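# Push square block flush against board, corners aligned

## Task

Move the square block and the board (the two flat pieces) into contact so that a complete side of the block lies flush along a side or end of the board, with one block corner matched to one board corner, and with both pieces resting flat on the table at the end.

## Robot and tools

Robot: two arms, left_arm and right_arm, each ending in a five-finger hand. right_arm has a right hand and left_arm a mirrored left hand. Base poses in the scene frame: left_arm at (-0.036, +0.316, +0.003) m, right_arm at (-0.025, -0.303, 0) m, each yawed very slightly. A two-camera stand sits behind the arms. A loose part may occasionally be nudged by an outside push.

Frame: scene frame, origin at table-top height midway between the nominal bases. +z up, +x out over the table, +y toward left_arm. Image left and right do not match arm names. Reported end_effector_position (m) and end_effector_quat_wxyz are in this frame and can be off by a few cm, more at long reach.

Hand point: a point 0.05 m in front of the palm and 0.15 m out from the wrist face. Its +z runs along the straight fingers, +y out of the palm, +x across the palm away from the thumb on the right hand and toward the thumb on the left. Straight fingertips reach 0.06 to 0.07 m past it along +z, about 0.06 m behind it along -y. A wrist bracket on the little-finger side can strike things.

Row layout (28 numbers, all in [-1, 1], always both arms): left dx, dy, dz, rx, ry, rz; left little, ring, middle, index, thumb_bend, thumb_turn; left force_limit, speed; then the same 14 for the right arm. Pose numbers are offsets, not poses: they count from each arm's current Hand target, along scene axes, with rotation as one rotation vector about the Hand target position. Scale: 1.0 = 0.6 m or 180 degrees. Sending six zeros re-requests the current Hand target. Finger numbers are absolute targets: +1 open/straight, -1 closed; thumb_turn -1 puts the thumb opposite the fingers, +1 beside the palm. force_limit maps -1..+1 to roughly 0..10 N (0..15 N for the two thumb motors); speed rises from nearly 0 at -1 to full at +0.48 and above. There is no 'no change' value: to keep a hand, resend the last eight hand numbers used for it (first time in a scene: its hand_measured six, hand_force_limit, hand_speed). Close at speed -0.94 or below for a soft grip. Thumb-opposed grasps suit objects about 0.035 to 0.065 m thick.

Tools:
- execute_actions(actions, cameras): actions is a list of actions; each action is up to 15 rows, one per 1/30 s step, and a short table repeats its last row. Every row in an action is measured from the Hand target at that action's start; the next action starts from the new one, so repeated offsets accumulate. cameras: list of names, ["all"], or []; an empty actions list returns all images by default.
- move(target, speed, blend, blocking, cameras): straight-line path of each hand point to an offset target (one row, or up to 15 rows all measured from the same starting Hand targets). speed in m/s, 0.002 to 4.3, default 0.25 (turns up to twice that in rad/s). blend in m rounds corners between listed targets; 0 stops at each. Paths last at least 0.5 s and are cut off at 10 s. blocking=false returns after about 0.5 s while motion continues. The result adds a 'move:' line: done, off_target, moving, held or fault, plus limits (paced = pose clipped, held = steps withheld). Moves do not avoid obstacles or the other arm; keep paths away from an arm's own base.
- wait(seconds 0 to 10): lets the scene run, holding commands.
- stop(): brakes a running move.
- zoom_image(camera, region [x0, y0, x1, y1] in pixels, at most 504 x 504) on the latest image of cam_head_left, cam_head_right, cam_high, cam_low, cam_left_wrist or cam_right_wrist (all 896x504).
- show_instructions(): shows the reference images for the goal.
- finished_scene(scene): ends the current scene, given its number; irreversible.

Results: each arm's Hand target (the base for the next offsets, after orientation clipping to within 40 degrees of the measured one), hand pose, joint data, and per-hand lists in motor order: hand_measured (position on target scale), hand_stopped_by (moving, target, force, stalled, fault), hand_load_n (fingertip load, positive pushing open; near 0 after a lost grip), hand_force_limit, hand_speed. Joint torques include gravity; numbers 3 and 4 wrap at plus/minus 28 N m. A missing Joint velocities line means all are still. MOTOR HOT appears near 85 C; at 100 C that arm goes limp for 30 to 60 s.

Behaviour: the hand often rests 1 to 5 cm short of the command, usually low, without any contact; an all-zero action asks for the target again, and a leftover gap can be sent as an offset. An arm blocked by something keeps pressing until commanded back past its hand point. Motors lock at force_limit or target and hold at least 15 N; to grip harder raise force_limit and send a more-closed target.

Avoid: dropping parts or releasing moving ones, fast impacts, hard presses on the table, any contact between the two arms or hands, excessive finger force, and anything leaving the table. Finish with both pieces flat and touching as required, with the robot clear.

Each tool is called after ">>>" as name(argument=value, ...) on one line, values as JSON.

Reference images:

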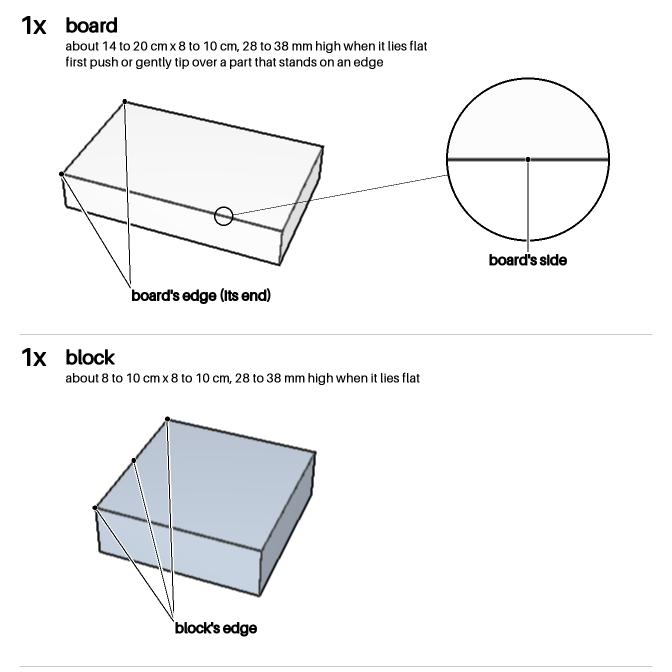

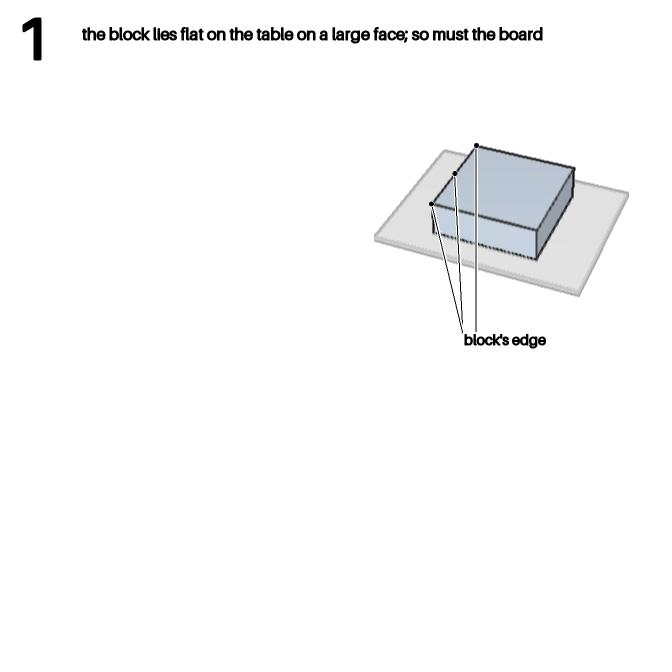

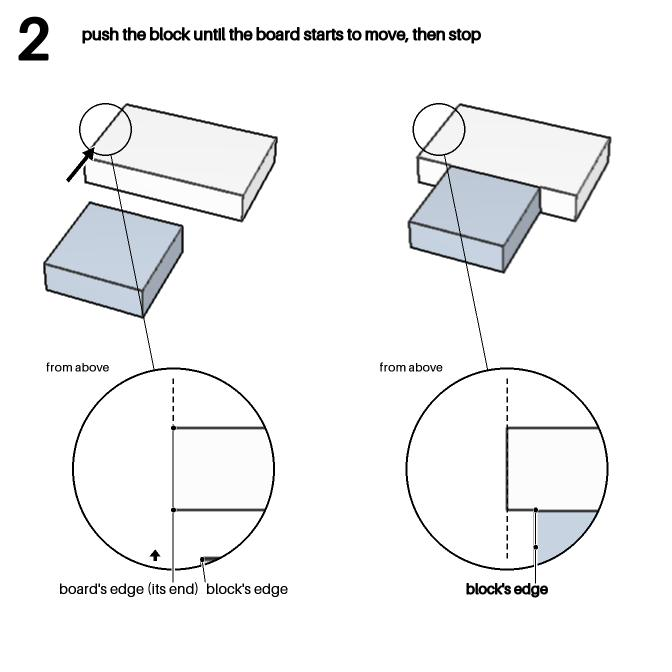

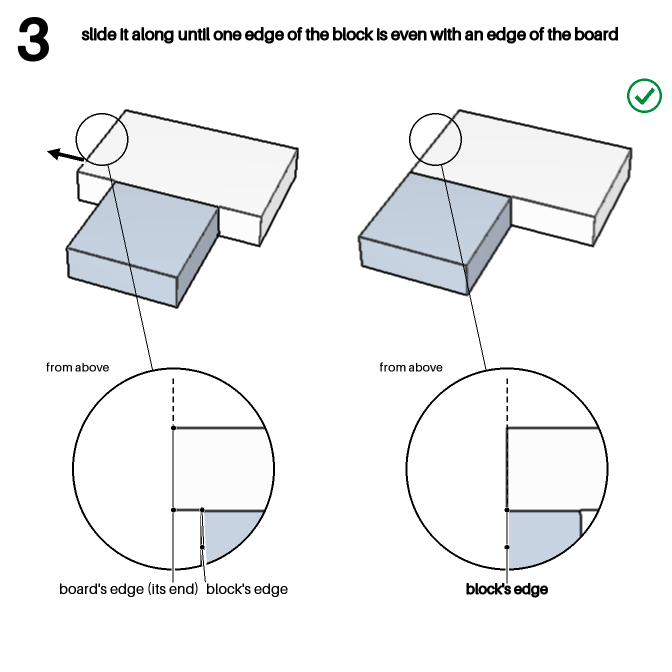

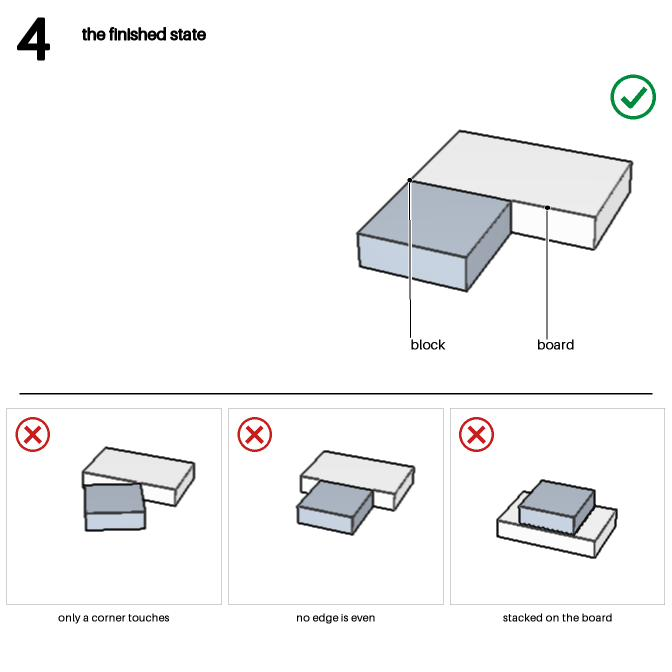

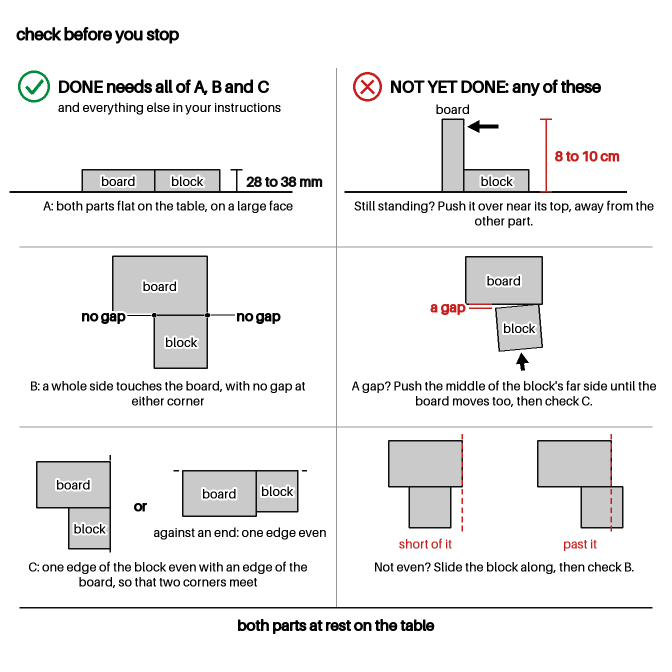

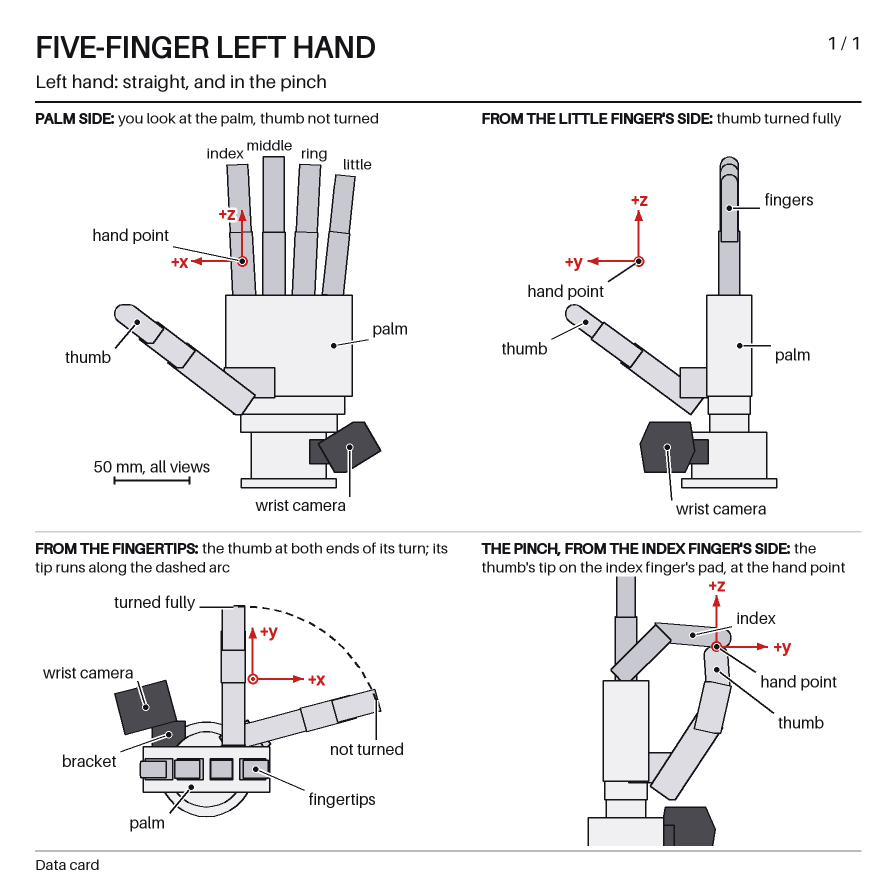

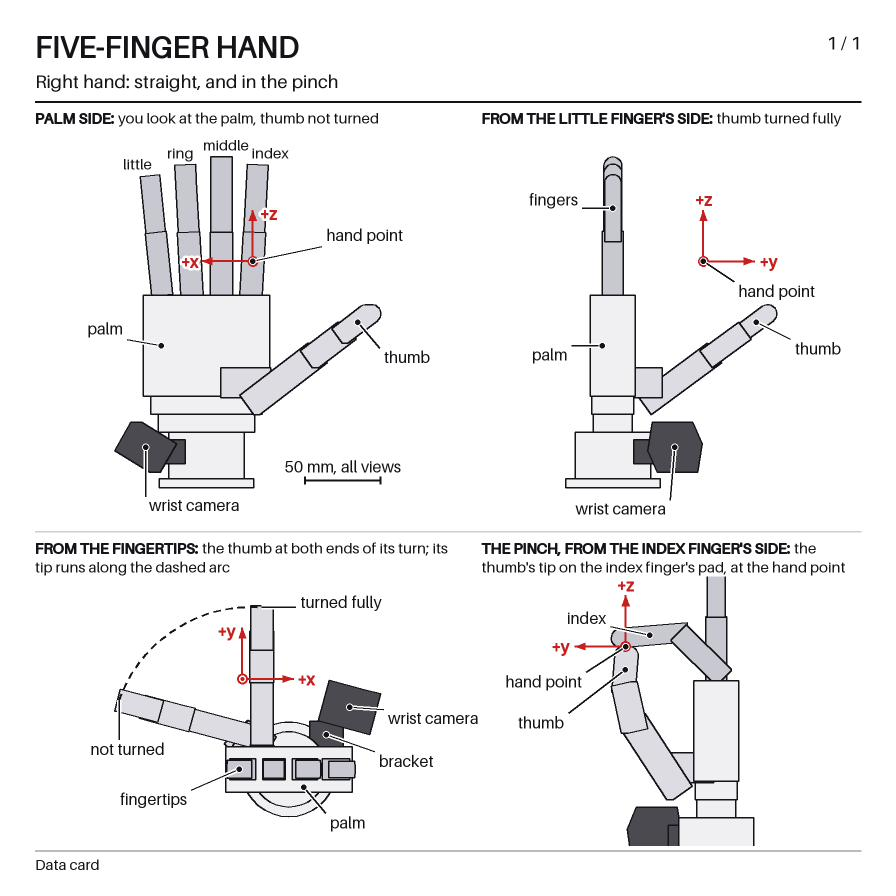

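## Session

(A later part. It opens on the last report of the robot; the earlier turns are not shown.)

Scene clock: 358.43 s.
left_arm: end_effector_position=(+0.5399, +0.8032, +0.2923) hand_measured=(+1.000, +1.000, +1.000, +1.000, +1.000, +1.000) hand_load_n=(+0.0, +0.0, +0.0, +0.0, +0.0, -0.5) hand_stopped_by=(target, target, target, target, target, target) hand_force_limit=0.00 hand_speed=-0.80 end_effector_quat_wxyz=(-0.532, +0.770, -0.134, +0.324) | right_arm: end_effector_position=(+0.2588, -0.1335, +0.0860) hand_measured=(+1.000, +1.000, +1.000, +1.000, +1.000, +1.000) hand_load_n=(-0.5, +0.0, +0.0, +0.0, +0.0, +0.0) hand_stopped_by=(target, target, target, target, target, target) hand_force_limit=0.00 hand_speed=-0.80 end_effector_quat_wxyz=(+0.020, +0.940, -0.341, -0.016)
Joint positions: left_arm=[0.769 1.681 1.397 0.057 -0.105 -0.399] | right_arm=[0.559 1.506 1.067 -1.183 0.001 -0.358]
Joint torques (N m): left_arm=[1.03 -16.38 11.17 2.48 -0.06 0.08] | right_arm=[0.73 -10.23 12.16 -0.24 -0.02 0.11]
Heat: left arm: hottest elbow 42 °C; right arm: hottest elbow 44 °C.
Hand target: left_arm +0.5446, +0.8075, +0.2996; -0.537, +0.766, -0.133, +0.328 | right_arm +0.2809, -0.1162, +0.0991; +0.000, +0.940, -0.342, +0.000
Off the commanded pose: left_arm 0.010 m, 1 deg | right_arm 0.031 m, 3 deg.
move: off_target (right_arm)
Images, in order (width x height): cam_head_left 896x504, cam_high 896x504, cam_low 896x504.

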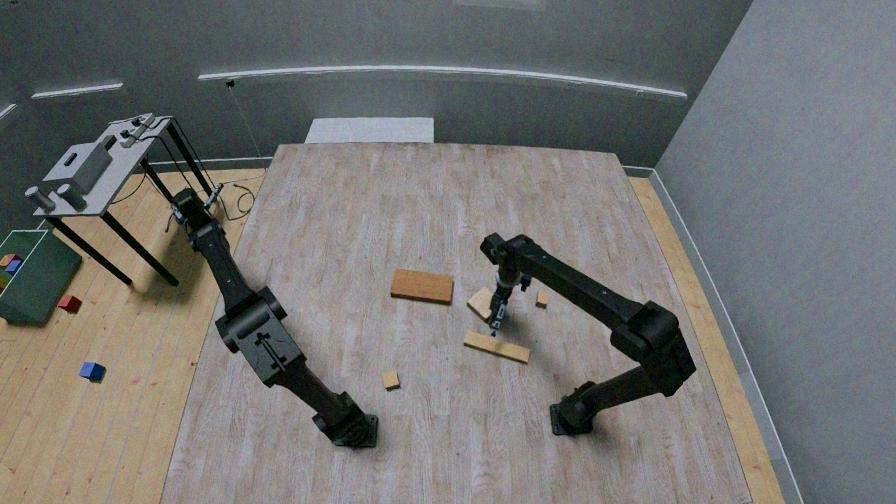

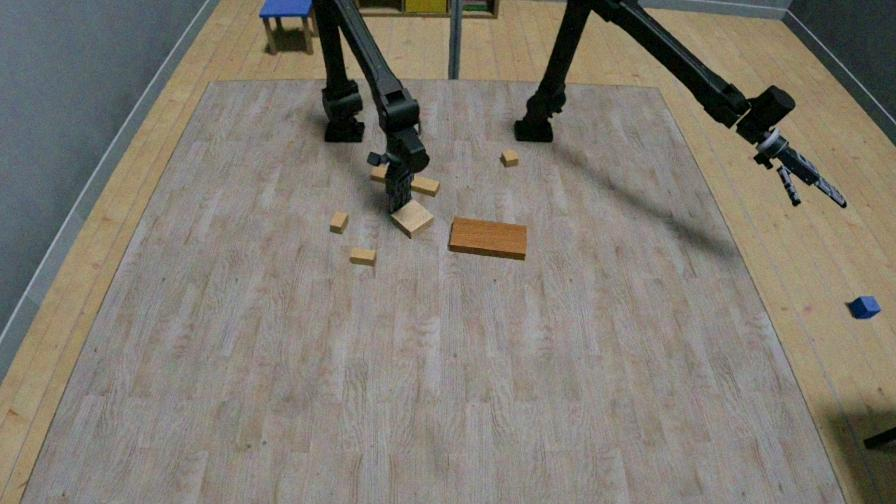

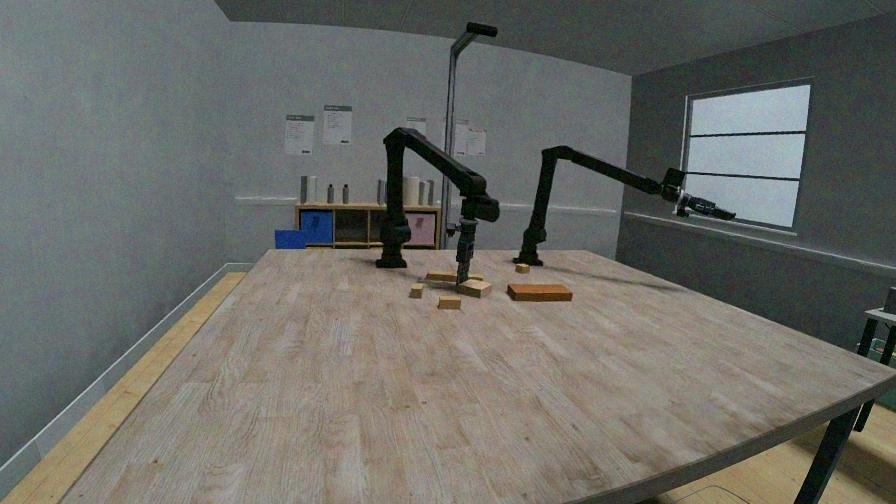

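>>> move(target=[[0,0,0,0,0,0,1,1,1,1,1,1,0,-0.8,0.058,0.020,0.0,0,0,0.0556,1,1,1,1,1,1,0,-0.8],[0,0,0,0,0,0,1,1,1,1,1,1,0,-0.8,0.1167,0.0267,0.0,0,0,0.1333,1,1,1,1,1,1,0,-0.8]], speed=0.08, blend=0.02, cameras=["cam_high","cam_head_left","cam_low"])

>>> zoom_image(camera="cam_high", region=[370, 130, 550, 280])

>>> zoom_image(camera="cam_head_left", region=[380, 230, 540, 370])

>>> zoom_image(camera="cam_low", region=[430, 230, 590, 320])

Scene clock: 403.00 s.
left_arm: end_effector_position=(+0.5399, +0.8032, +0.2923) hand_measured=(+1.000, +1.000, +1.000, +1.000, +1.000, +1.000) hand_load_n=(+0.0, +0.0, +0.0, +0.0, +0.0, -0.5) hand_stopped_by=(target, target, target, target, target, target) hand_force_limit=0.00 hand_speed=-0.80 end_effector_quat_wxyz=(-0.532, +0.770, -0.134, +0.324) | right_arm: end_effector_position=(+0.3297, -0.1155, +0.0865) hand_measured=(+1.000, +1.000, +1.000, +1.000, +1.000, +1.000) hand_load_n=(+0.0, -0.5, +0.0, +0.0, +0.0, +0.0) hand_stopped_by=(target, target, target, target, target, target) hand_force_limit=0.00 hand_speed=-0.80 end_effector_quat_wxyz=(+0.014, +0.988, -0.151, -0.017)
Joint positions: left_arm=[0.769 1.681 1.397 0.057 -0.105 -0.399] | right_arm=[0.574 1.667 1.266 -1.213 0.001 -0.735]
Joint torques (N m): left_arm=[1.03 -16.32 11.14 2.5 -0.06 0.08] | right_arm=[0.91 -13.1 12.44 -0.29 0 -0.23]
Heat: left arm: hottest elbow 43 °C; right arm: hottest elbow 47 °C.
Hand target: left_arm +0.5446, +0.8075, +0.2996; -0.537, +0.766, -0.133, +0.328 | right_arm +0.3510, -0.1000, +0.0991; +0.000, +0.990, -0.139, +0.001
Off the commanded pose: left_arm 0.010 m, 1 deg | right_arm 0.029 m, 3 deg.
move: off_target (right_arm)
Images, in order (width x height): cam_head_left 896x504, cam_high 896x504, cam_low 896x504.

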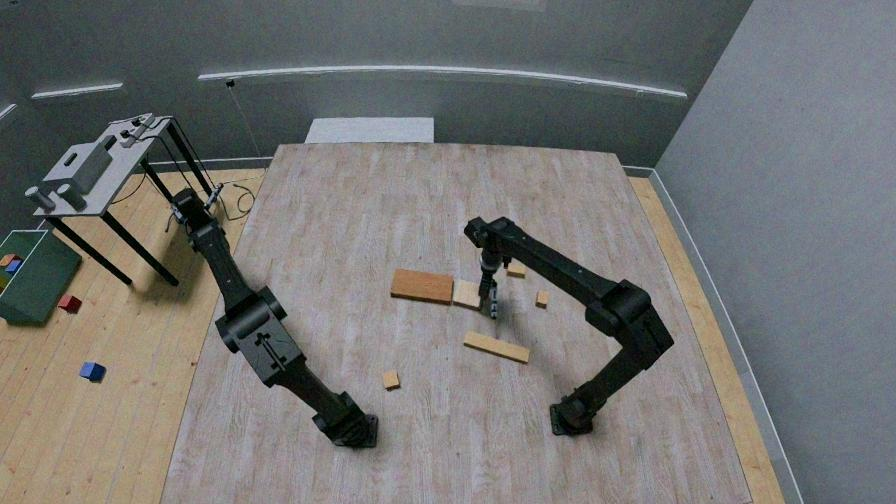

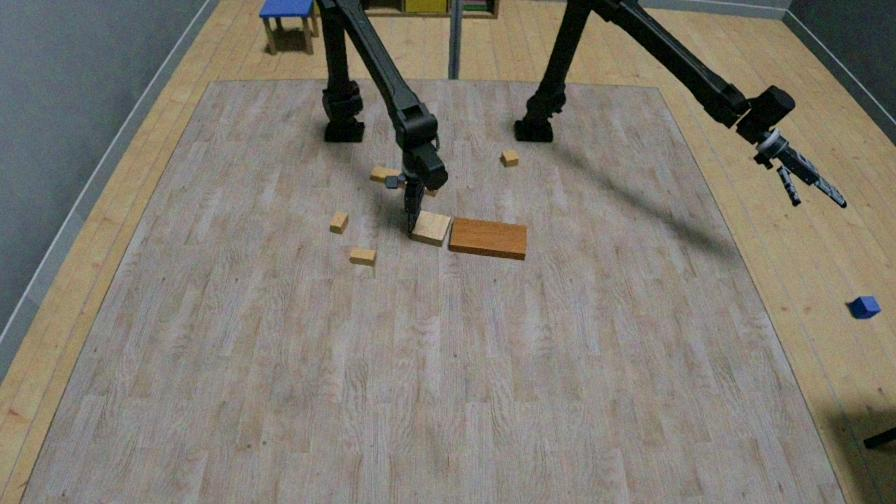

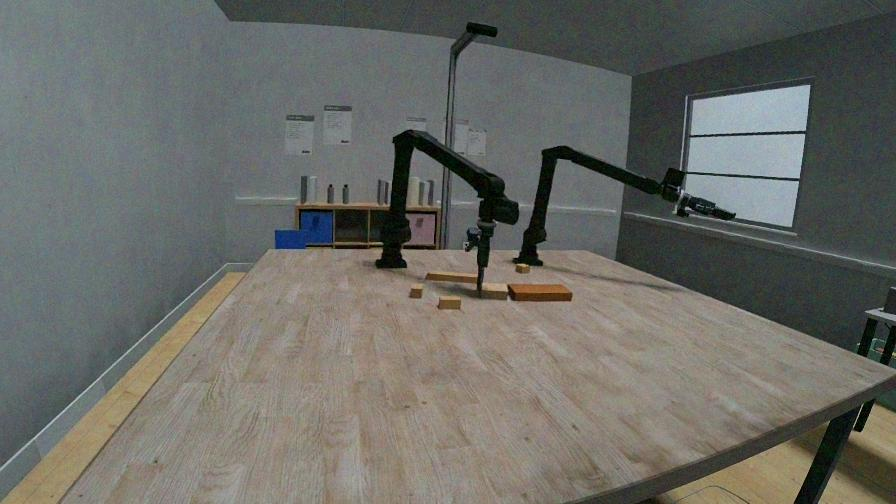

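Scaled by 2.800 from the camera's 896x504 image, which has a finer 1280x720 frame.

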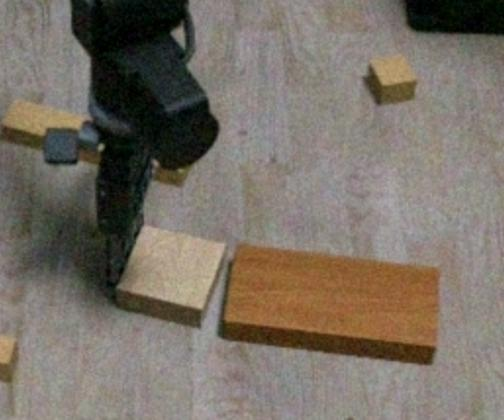

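Scaled by 3.150 from the camera's 896x504 image, which has a finer 1280x720 frame.

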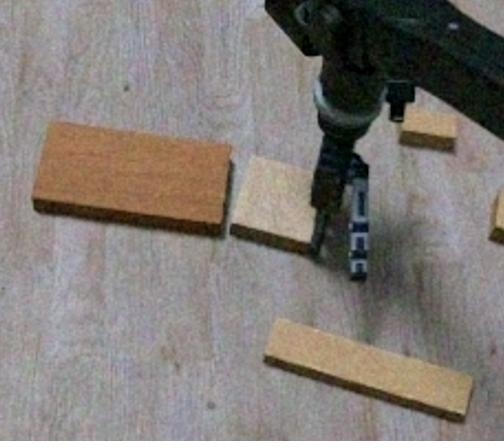

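Scaled by 3.150 from the camera's 896x504 image, which has a finer 1280x720 frame.

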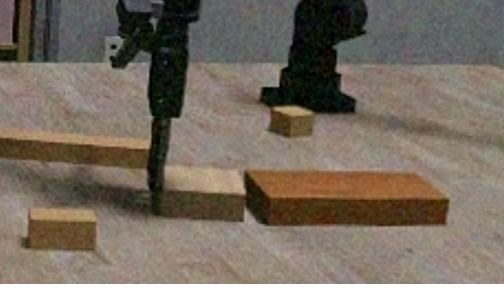

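>>> move(target=[0,0,0,0,0,0,1,1,1,1,1,1,0,-0.8,0.025,0.0213,0.0,0,0,0.0389,1,1,1,1,1,1,0,-0.8], speed=0.05, cameras=["cam_high","cam_head_left","cam_low"])

>>> zoom_image(camera="cam_high", region=[390, 180, 540, 280])

>>> zoom_image(camera="cam_head_left", region=[380, 250, 510, 330])

>>> zoom_image(camera="cam_low", region=[460, 270, 590, 320])

Scene clock: 434.20 s.
left_arm: end_effector_position=(+0.5399, +0.8032, +0.2923) hand_measured=(+1.000, +1.000, +1.000, +1.000, +1.000, +1.000) hand_load_n=(+0.0, +0.0, +0.0, +0.0, +0.0, -0.5) hand_stopped_by=(target, target, target, target, target, target) hand_force_limit=0.00 hand_speed=-0.80 end_effector_quat_wxyz=(-0.532, +0.770, -0.134, +0.324) | right_arm: end_effector_position=(+0.3457, -0.1083, +0.0870) hand_measured=(+1.000, +1.000, +1.000, +1.000, +1.000, +1.000) hand_load_n=(+0.0, -1.0, -0.5, +0.0, +0.0, +0.0) hand_stopped_by=(target, target, target, target, target, target) hand_force_limit=0.00 hand_speed=-0.80 end_effector_quat_wxyz=(+0.017, +0.995, -0.094, -0.017)
Joint positions: left_arm=[0.769 1.681 1.397 0.057 -0.105 -0.399] | right_arm=[0.588 1.706 1.317 -1.23 0.007 -0.836]
Joint torques (N m): left_arm=[1.08 -16.32 11.15 2.47 -0.06 0.08] | right_arm=[1.55 -13.98 12.56 -0.25 -0.24 -0.23]
Heat: left arm: hottest elbow 43 °C; right arm: hottest elbow 44 °C.
Hand target: left_arm +0.5446, +0.8075, +0.2996; -0.537, +0.766, -0.133, +0.328 | right_arm +0.3660, -0.0874, +0.0991; +0.000, +0.997, -0.079, +0.001
Off the commanded pose: left_arm 0.010 m, 1 deg | right_arm 0.032 m, 3 deg.
move: off_target (right_arm)
Images, in order (width x height): cam_head_left 896x504, cam_high 896x504, cam_low 896x504.

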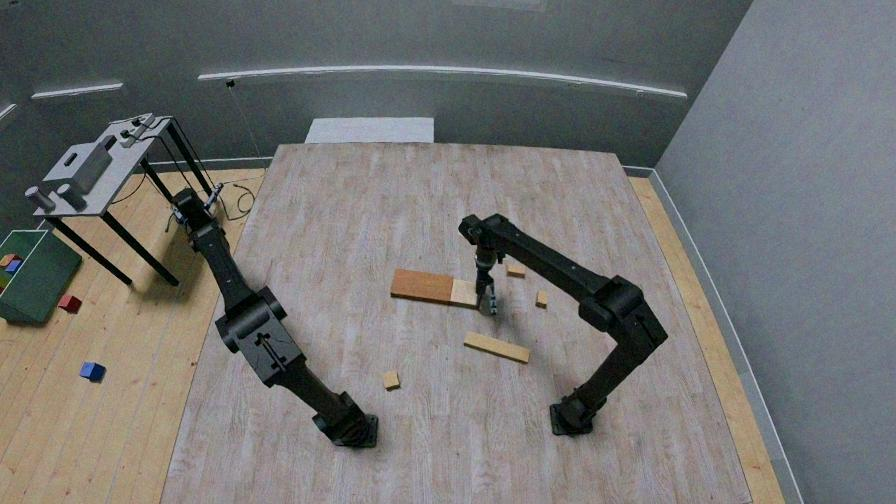

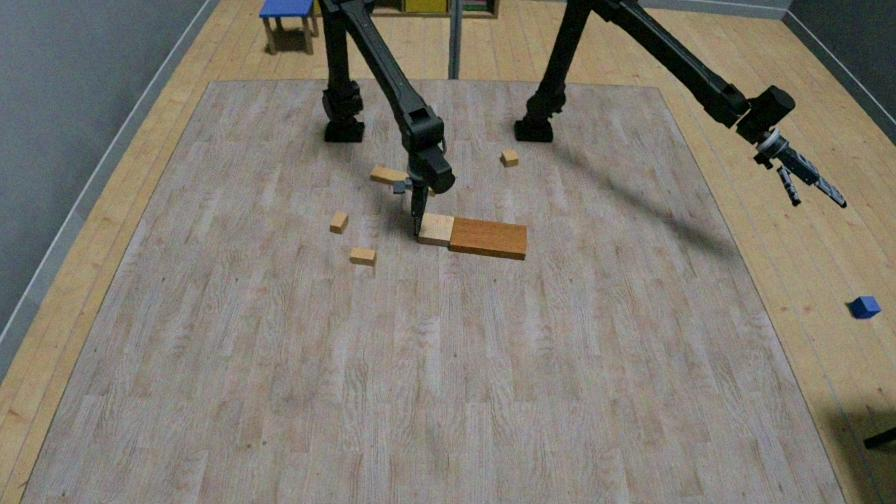

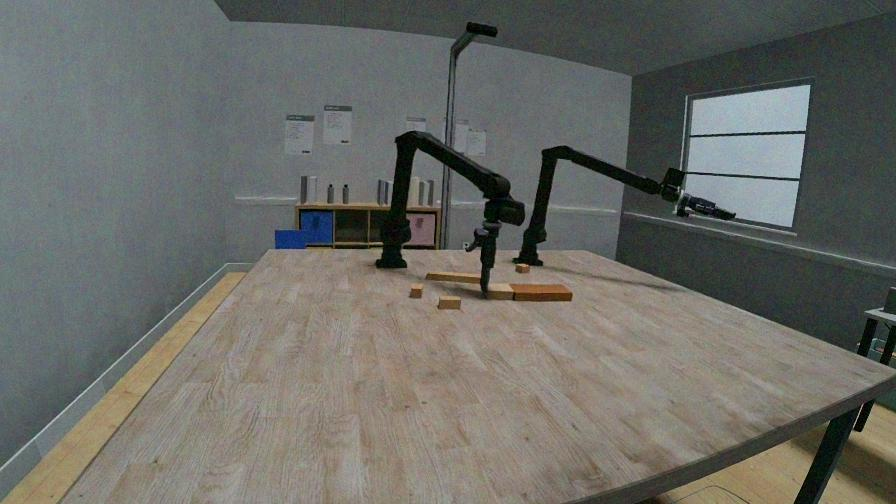

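Scaled by 3.360 from the camera's 896x504 image, which has a finer 1280x720 frame.

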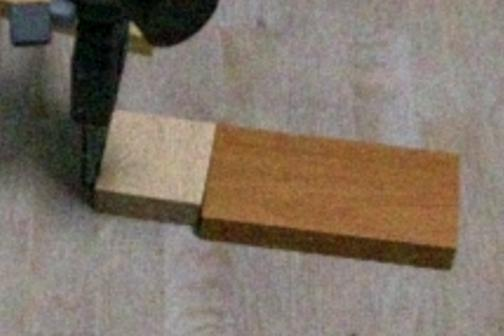

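Scaled by 3.877 from the camera's 896x504 image, which has a finer 1280x720 frame.

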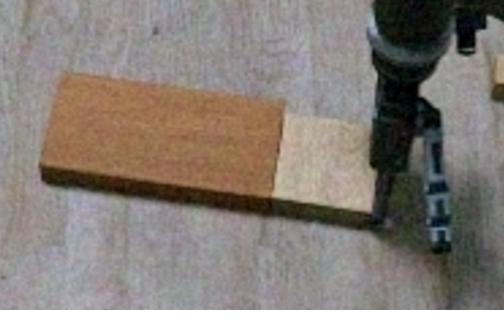

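Scaled by 3.877 from the camera's 896x504 image, which has a finer 1280x720 frame.

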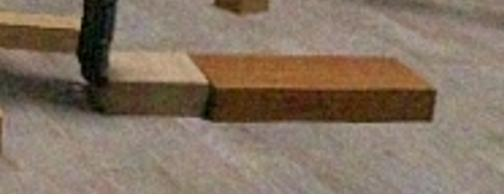

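>>> move(target=[[0,0,0,0,0,0,1,1,1,1,1,1,0,-0.8,-0.01,-0.06,0.0,0,0,0,1,1,1,1,1,1,0,-0.8],[0,0,0,0,0,0,1,1,1,1,1,1,0,-0.8,-0.01,-0.2,0.15,0,0,0,1,1,1,1,1,1,0,-0.8]], speed=0.15, cameras=["cam_high","cam_head_left","cam_low","cam_head_right"])

>>> zoom_image(camera="cam_high", region=[405, 200, 465, 260])

>>> zoom_image(camera="cam_head_left", region=[430, 260, 490, 320])

>>> zoom_image(camera="cam_head_right", region=[380, 250, 500, 330])

>>> zoom_image(camera="cam_low", region=[480, 270, 580, 310])

Scene clock: 449.63 s.
left_arm: end_effector_position=(+0.5399, +0.8032, +0.2923) hand_measured=(+1.000, +1.000, +1.000, +1.000, +1.000, +1.000) hand_load_n=(+0.0, +0.0, +0.0, +0.0, +0.0, +0.0) hand_stopped_by=(target, target, target, target, target, target) hand_force_limit=0.00 hand_speed=-0.80 end_effector_quat_wxyz=(-0.532, +0.770, -0.134, +0.324) | right_arm: end_effector_position=(+0.3417, -0.2120, +0.1657) hand_measured=(+1.000, +1.000, +1.000, +1.000, +1.000, +1.000) hand_load_n=(+0.0, +0.0, +0.0, +0.0, +0.0, +0.0) hand_stopped_by=(target, target, target, target, target, target) hand_force_limit=0.00 hand_speed=-0.80 end_effector_quat_wxyz=(+0.015, +0.996, -0.083, -0.027)
Joint positions: left_arm=[0.769 1.681 1.397 0.057 -0.105 -0.399] | right_arm=[0.389 1.533 1.317 -1.418 0.005 -1.057]
Joint torques (N m): left_arm=[1.03 -16.26 11.15 2.47 -0.06 0.08] | right_arm=[-0.15 -13.8 12.42 -0.5 -0.12 -0.22]
Heat: left arm: hottest elbow 44 °C; right arm: hottest elbow 45 °C.
Hand target: left_arm +0.5446, +0.8075, +0.2996; -0.537, +0.766, -0.133, +0.328 | right_arm +0.3600, -0.2074, +0.1891; +0.000, +0.997, -0.079, +0.001
Off the commanded pose: left_arm 0.010 m, 1 deg | right_arm 0.030 m, 4 deg.
move: off_target (right_arm)
Images, in order (width x height): cam_head_left 896x504, cam_head_right 896x504, cam_high 896x504, cam_low 896x504.

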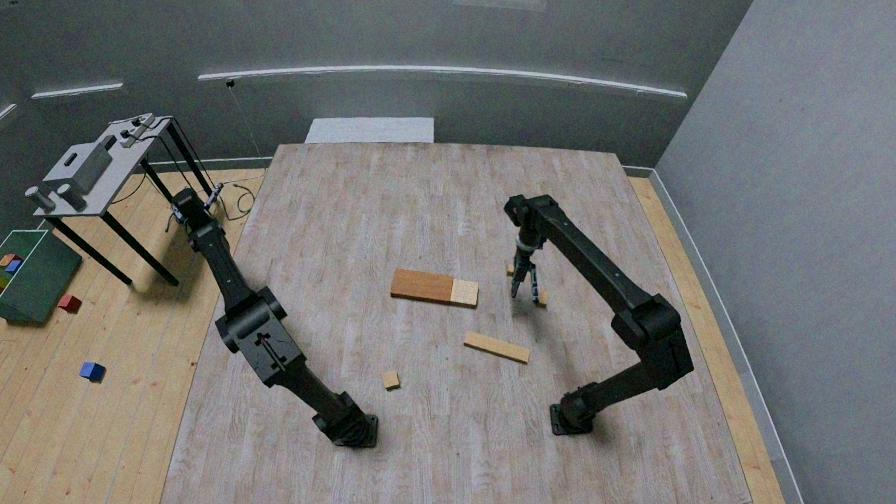

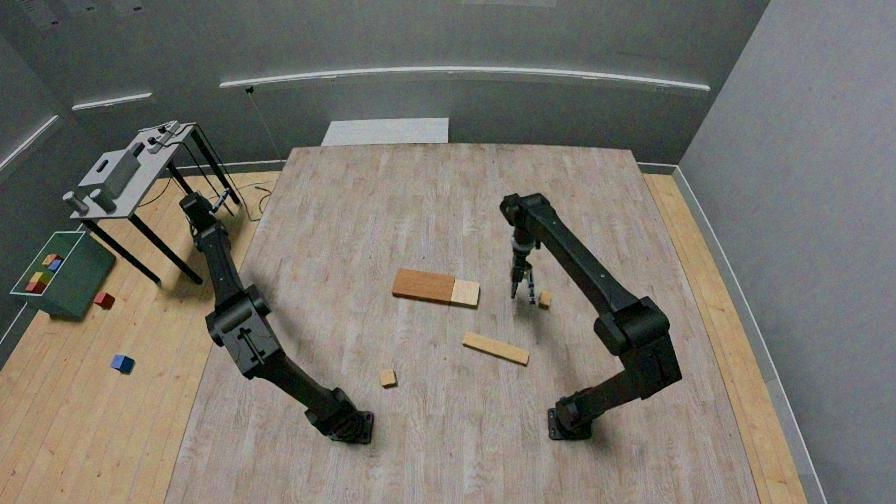

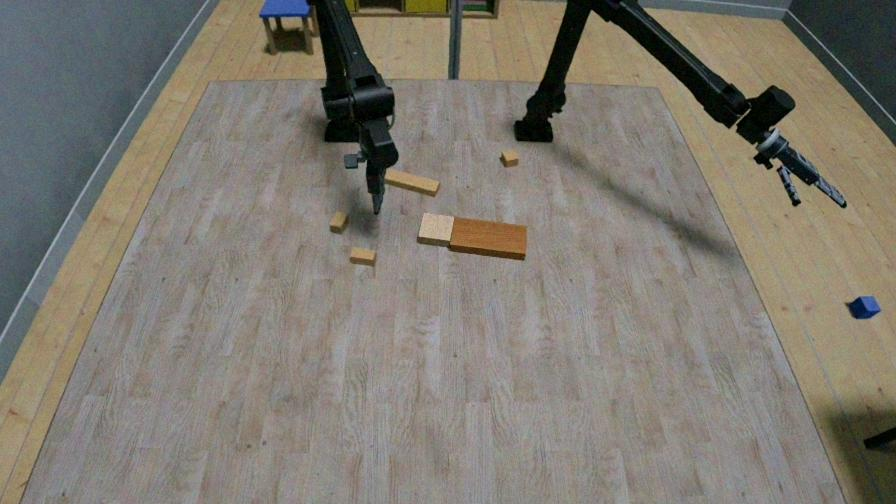

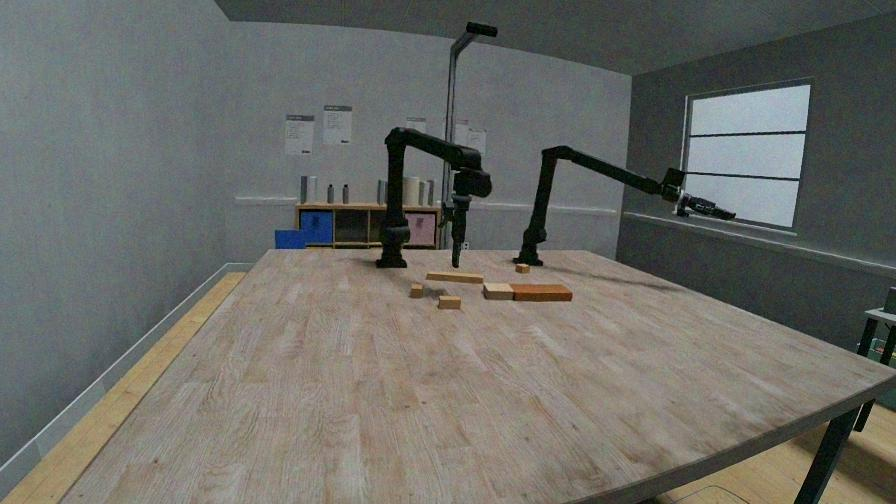

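Scaled by 8.400 from the camera's 896x504 image, which has a finer 1280x720 frame.

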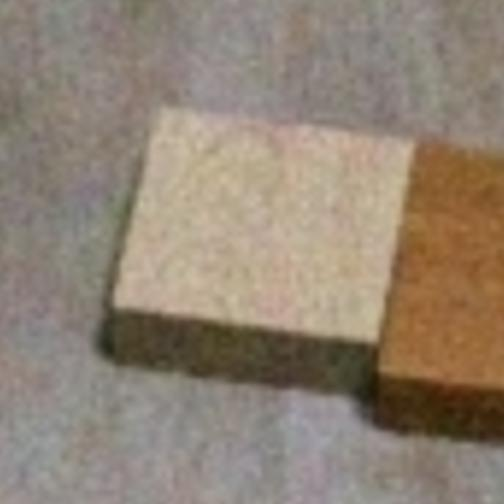

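Scaled by 8.400 from the camera's 896x504 image, which has a finer 1280x720 frame.

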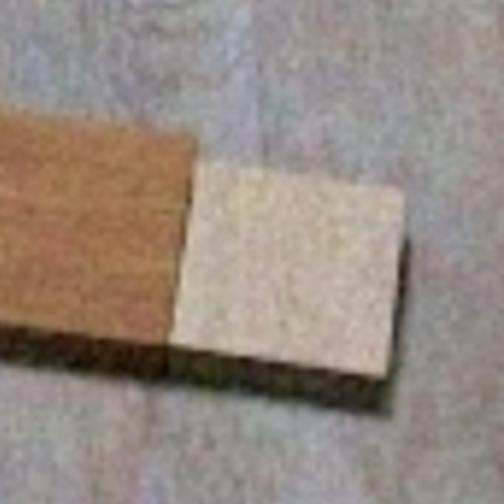

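Scaled by 4.200 from the camera's 896x504 image, which has a finer 1280x720 frame.

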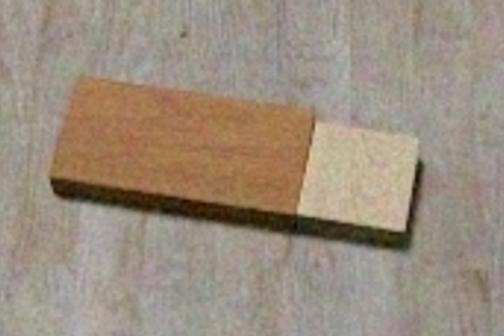

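Scaled by 5.040 from the camera's 896x504 image, which has a finer 1280x720 frame.

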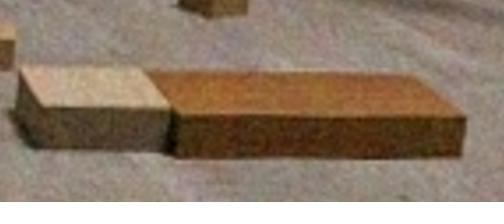

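>>> zoom_image(camera="cam_high", region=[436, 205, 472, 255])

>>> zoom_image(camera="cam_head_left", region=[438, 268, 468, 312])

>>> zoom_image(camera="cam_low", region=[500, 278, 530, 306])

>>> zoom_image(camera="cam_high", region=[410, 200, 540, 270])

Scaled by 10.080 from the camera's 896x504 image, which has a finer 1280x720 frame.

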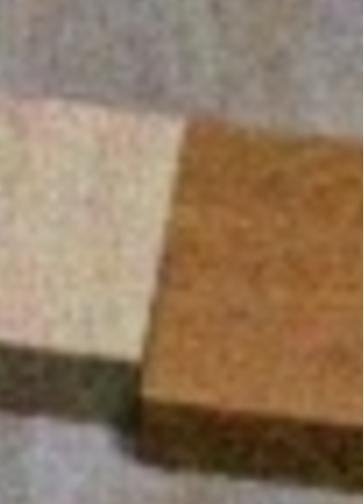

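Scaled by 11.455 from the camera's 896x504 image, which has a finer 1280x720 frame.

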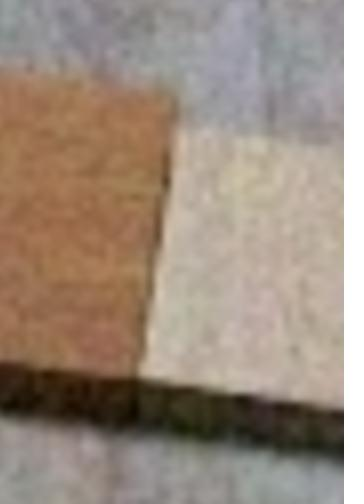

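Scaled by 16.800 from the camera's 896x504 image, which has a finer 1280x720 frame.

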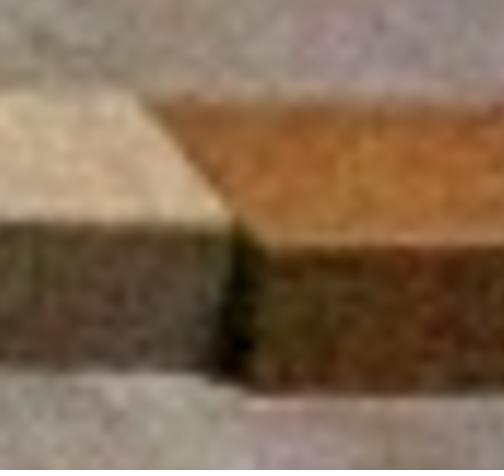

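Scaled by 3.877 from the camera's 896x504 image, which has a finer 1280x720 frame.

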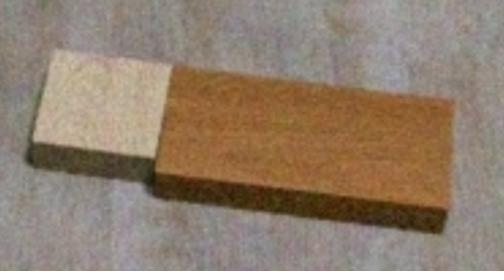

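>>> move(target=[0,0,0,0,0,0,1,1,1,1,1,1,0,-0.8,0.0117,0.06,-0.155,0,0,0.0089,1,1,1,1,1,1,0,-0.8], speed=0.15, cameras=[])

Scene clock: 495.50 s.
left_arm: end_effector_position=(+0.5399, +0.8032, +0.2923) hand_measured=(+1.000, +1.000, +1.000, +1.000, +1.000, +1.000) hand_load_n=(+0.0, +0.0, +0.0, +0.0, +0.0, +0.0) hand_stopped_by=(target, target, target, target, target, target) hand_force_limit=0.00 hand_speed=-0.80 end_effector_quat_wxyz=(-0.532, +0.770, -0.134, +0.324) | right_arm: end_effector_position=(+0.3685, -0.1750, +0.0999) hand_measured=(+1.000, +1.000, +1.000, +1.000, +1.000, +1.000) hand_load_n=(+0.0, +0.0, +0.0, +0.0, +0.0, +0.0) hand_stopped_by=(target, target, target, target, target, target) hand_force_limit=0.00 hand_speed=-0.80 end_effector_quat_wxyz=(+0.002, +0.998, -0.061, +0.001)
Joint positions: left_arm=[0.769 1.681 1.397 0.057 -0.105 -0.399] | right_arm=[0.448 1.629 1.263 -1.204 0.004 -1.043]
Joint torques (N m): left_arm=[1.03 -16.38 11.15 2.48 -0.06 0.08] | right_arm=[0.5 -13.27 7.38 0.14 -0.14 0.15]
Heat: left arm: hottest elbow 44 °C; right arm: hottest elbow 46 °C.
Hand target: left_arm +0.5446, +0.8075, +0.2996; -0.537, +0.766, -0.133, +0.328 | right_arm +0.3670, -0.1714, +0.0960; +0.000, +0.998, -0.065, +0.000
Off the commanded pose: left_arm 0.010 m, 1 deg | right_arm 0.005 m, 1 deg.
move: done
No camera images: "cameras" was empty.

>>> move(target=[0,0,0,0,0,0,1,1,1,1,1,1,0,-0.8,-0.035,0.06,-0.017,0,0,-0.005,1,1,1,1,1,1,0,-0.8], speed=0.1, cameras=["cam_high","cam_head_left"])

>>> zoom_image(camera="cam_high", region=[390, 180, 540, 280])

>>> zoom_image(camera="cam_head_left", region=[420, 250, 520, 330])

Scene clock: 503.37 s.
left_arm: end_effector_position=(+0.5399, +0.8032, +0.2923) hand_measured=(+1.000, +1.000, +1.000, +1.000, +1.000, +1.000) hand_load_n=(+0.0, +0.0, +0.0, +0.0, +0.0, -0.5) hand_stopped_by=(target, target, target, target, target, target) hand_force_limit=0.00 hand_speed=-0.80 end_effector_quat_wxyz=(-0.532, +0.770, -0.134, +0.324) | right_arm: end_effector_position=(+0.3492, -0.1363, +0.0926) hand_measured=(+1.000, +1.000, +1.000, +1.000, +1.000, +1.000) hand_load_n=(+0.0, +0.0, +0.0, +0.0, +0.0, +0.0) hand_stopped_by=(target, target, target, target, target, target) hand_force_limit=0.00 hand_speed=-0.80 end_effector_quat_wxyz=(-0.001, +0.998, -0.067, +0.005)
Joint positions: left_arm=[0.769 1.681 1.397 0.057 -0.105 -0.399] | right_arm=[0.539 1.629 1.245 -1.177 0.003 -0.94]
Joint torques (N m): left_arm=[1.03 -16.32 11.14 2.48 -0.06 0.08] | right_arm=[0.44 -13.04 6.84 0.18 -0.09 0.11]
Heat: left arm: hottest elbow 44 °C; right arm: hottest elbow 46 °C.
Hand target: left_arm +0.5446, +0.8075, +0.2996; -0.537, +0.766, -0.133, +0.328 | right_arm +0.3459, -0.1353, +0.0859; +0.000, +0.997, -0.073, +0.000
Off the commanded pose: left_arm 0.010 m, 1 deg | right_arm 0.008 m, 1 deg.
move: done
Images, in order (width x height): cam_head_left 896x504, cam_high 896x504.

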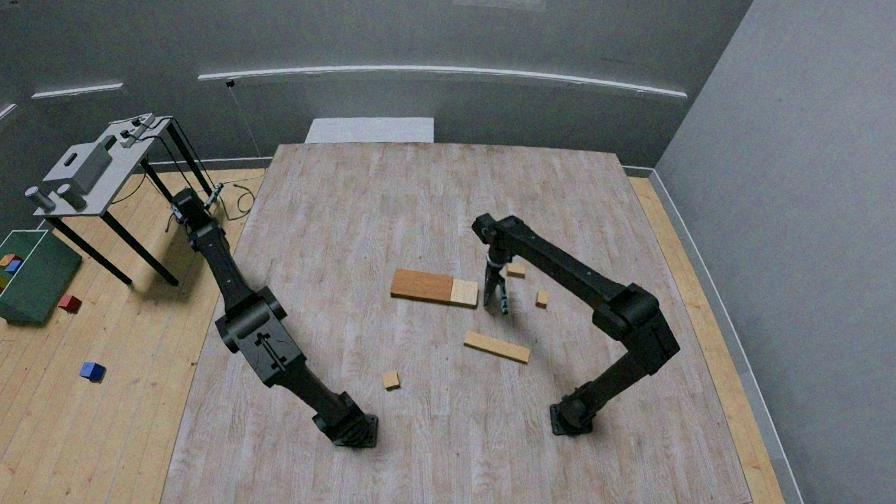

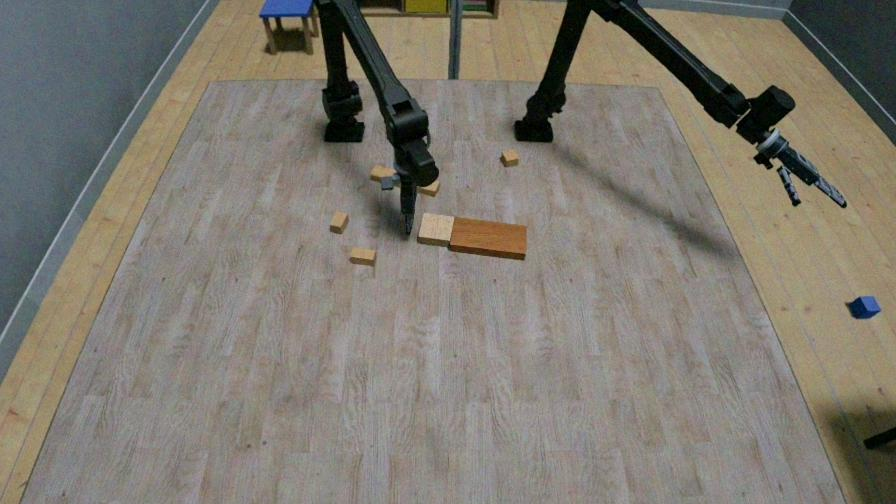

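Scaled by 3.360 from the camera's 896x504 image, which has a finer 1280x720 frame.

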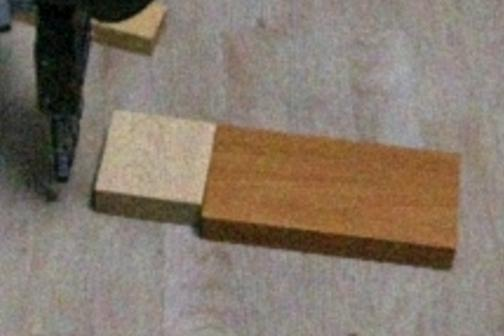

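Scaled by 5.040 from the camera's 896x504 image, which has a finer 1280x720 frame.

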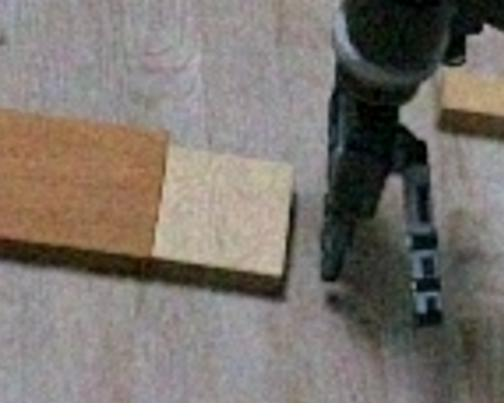

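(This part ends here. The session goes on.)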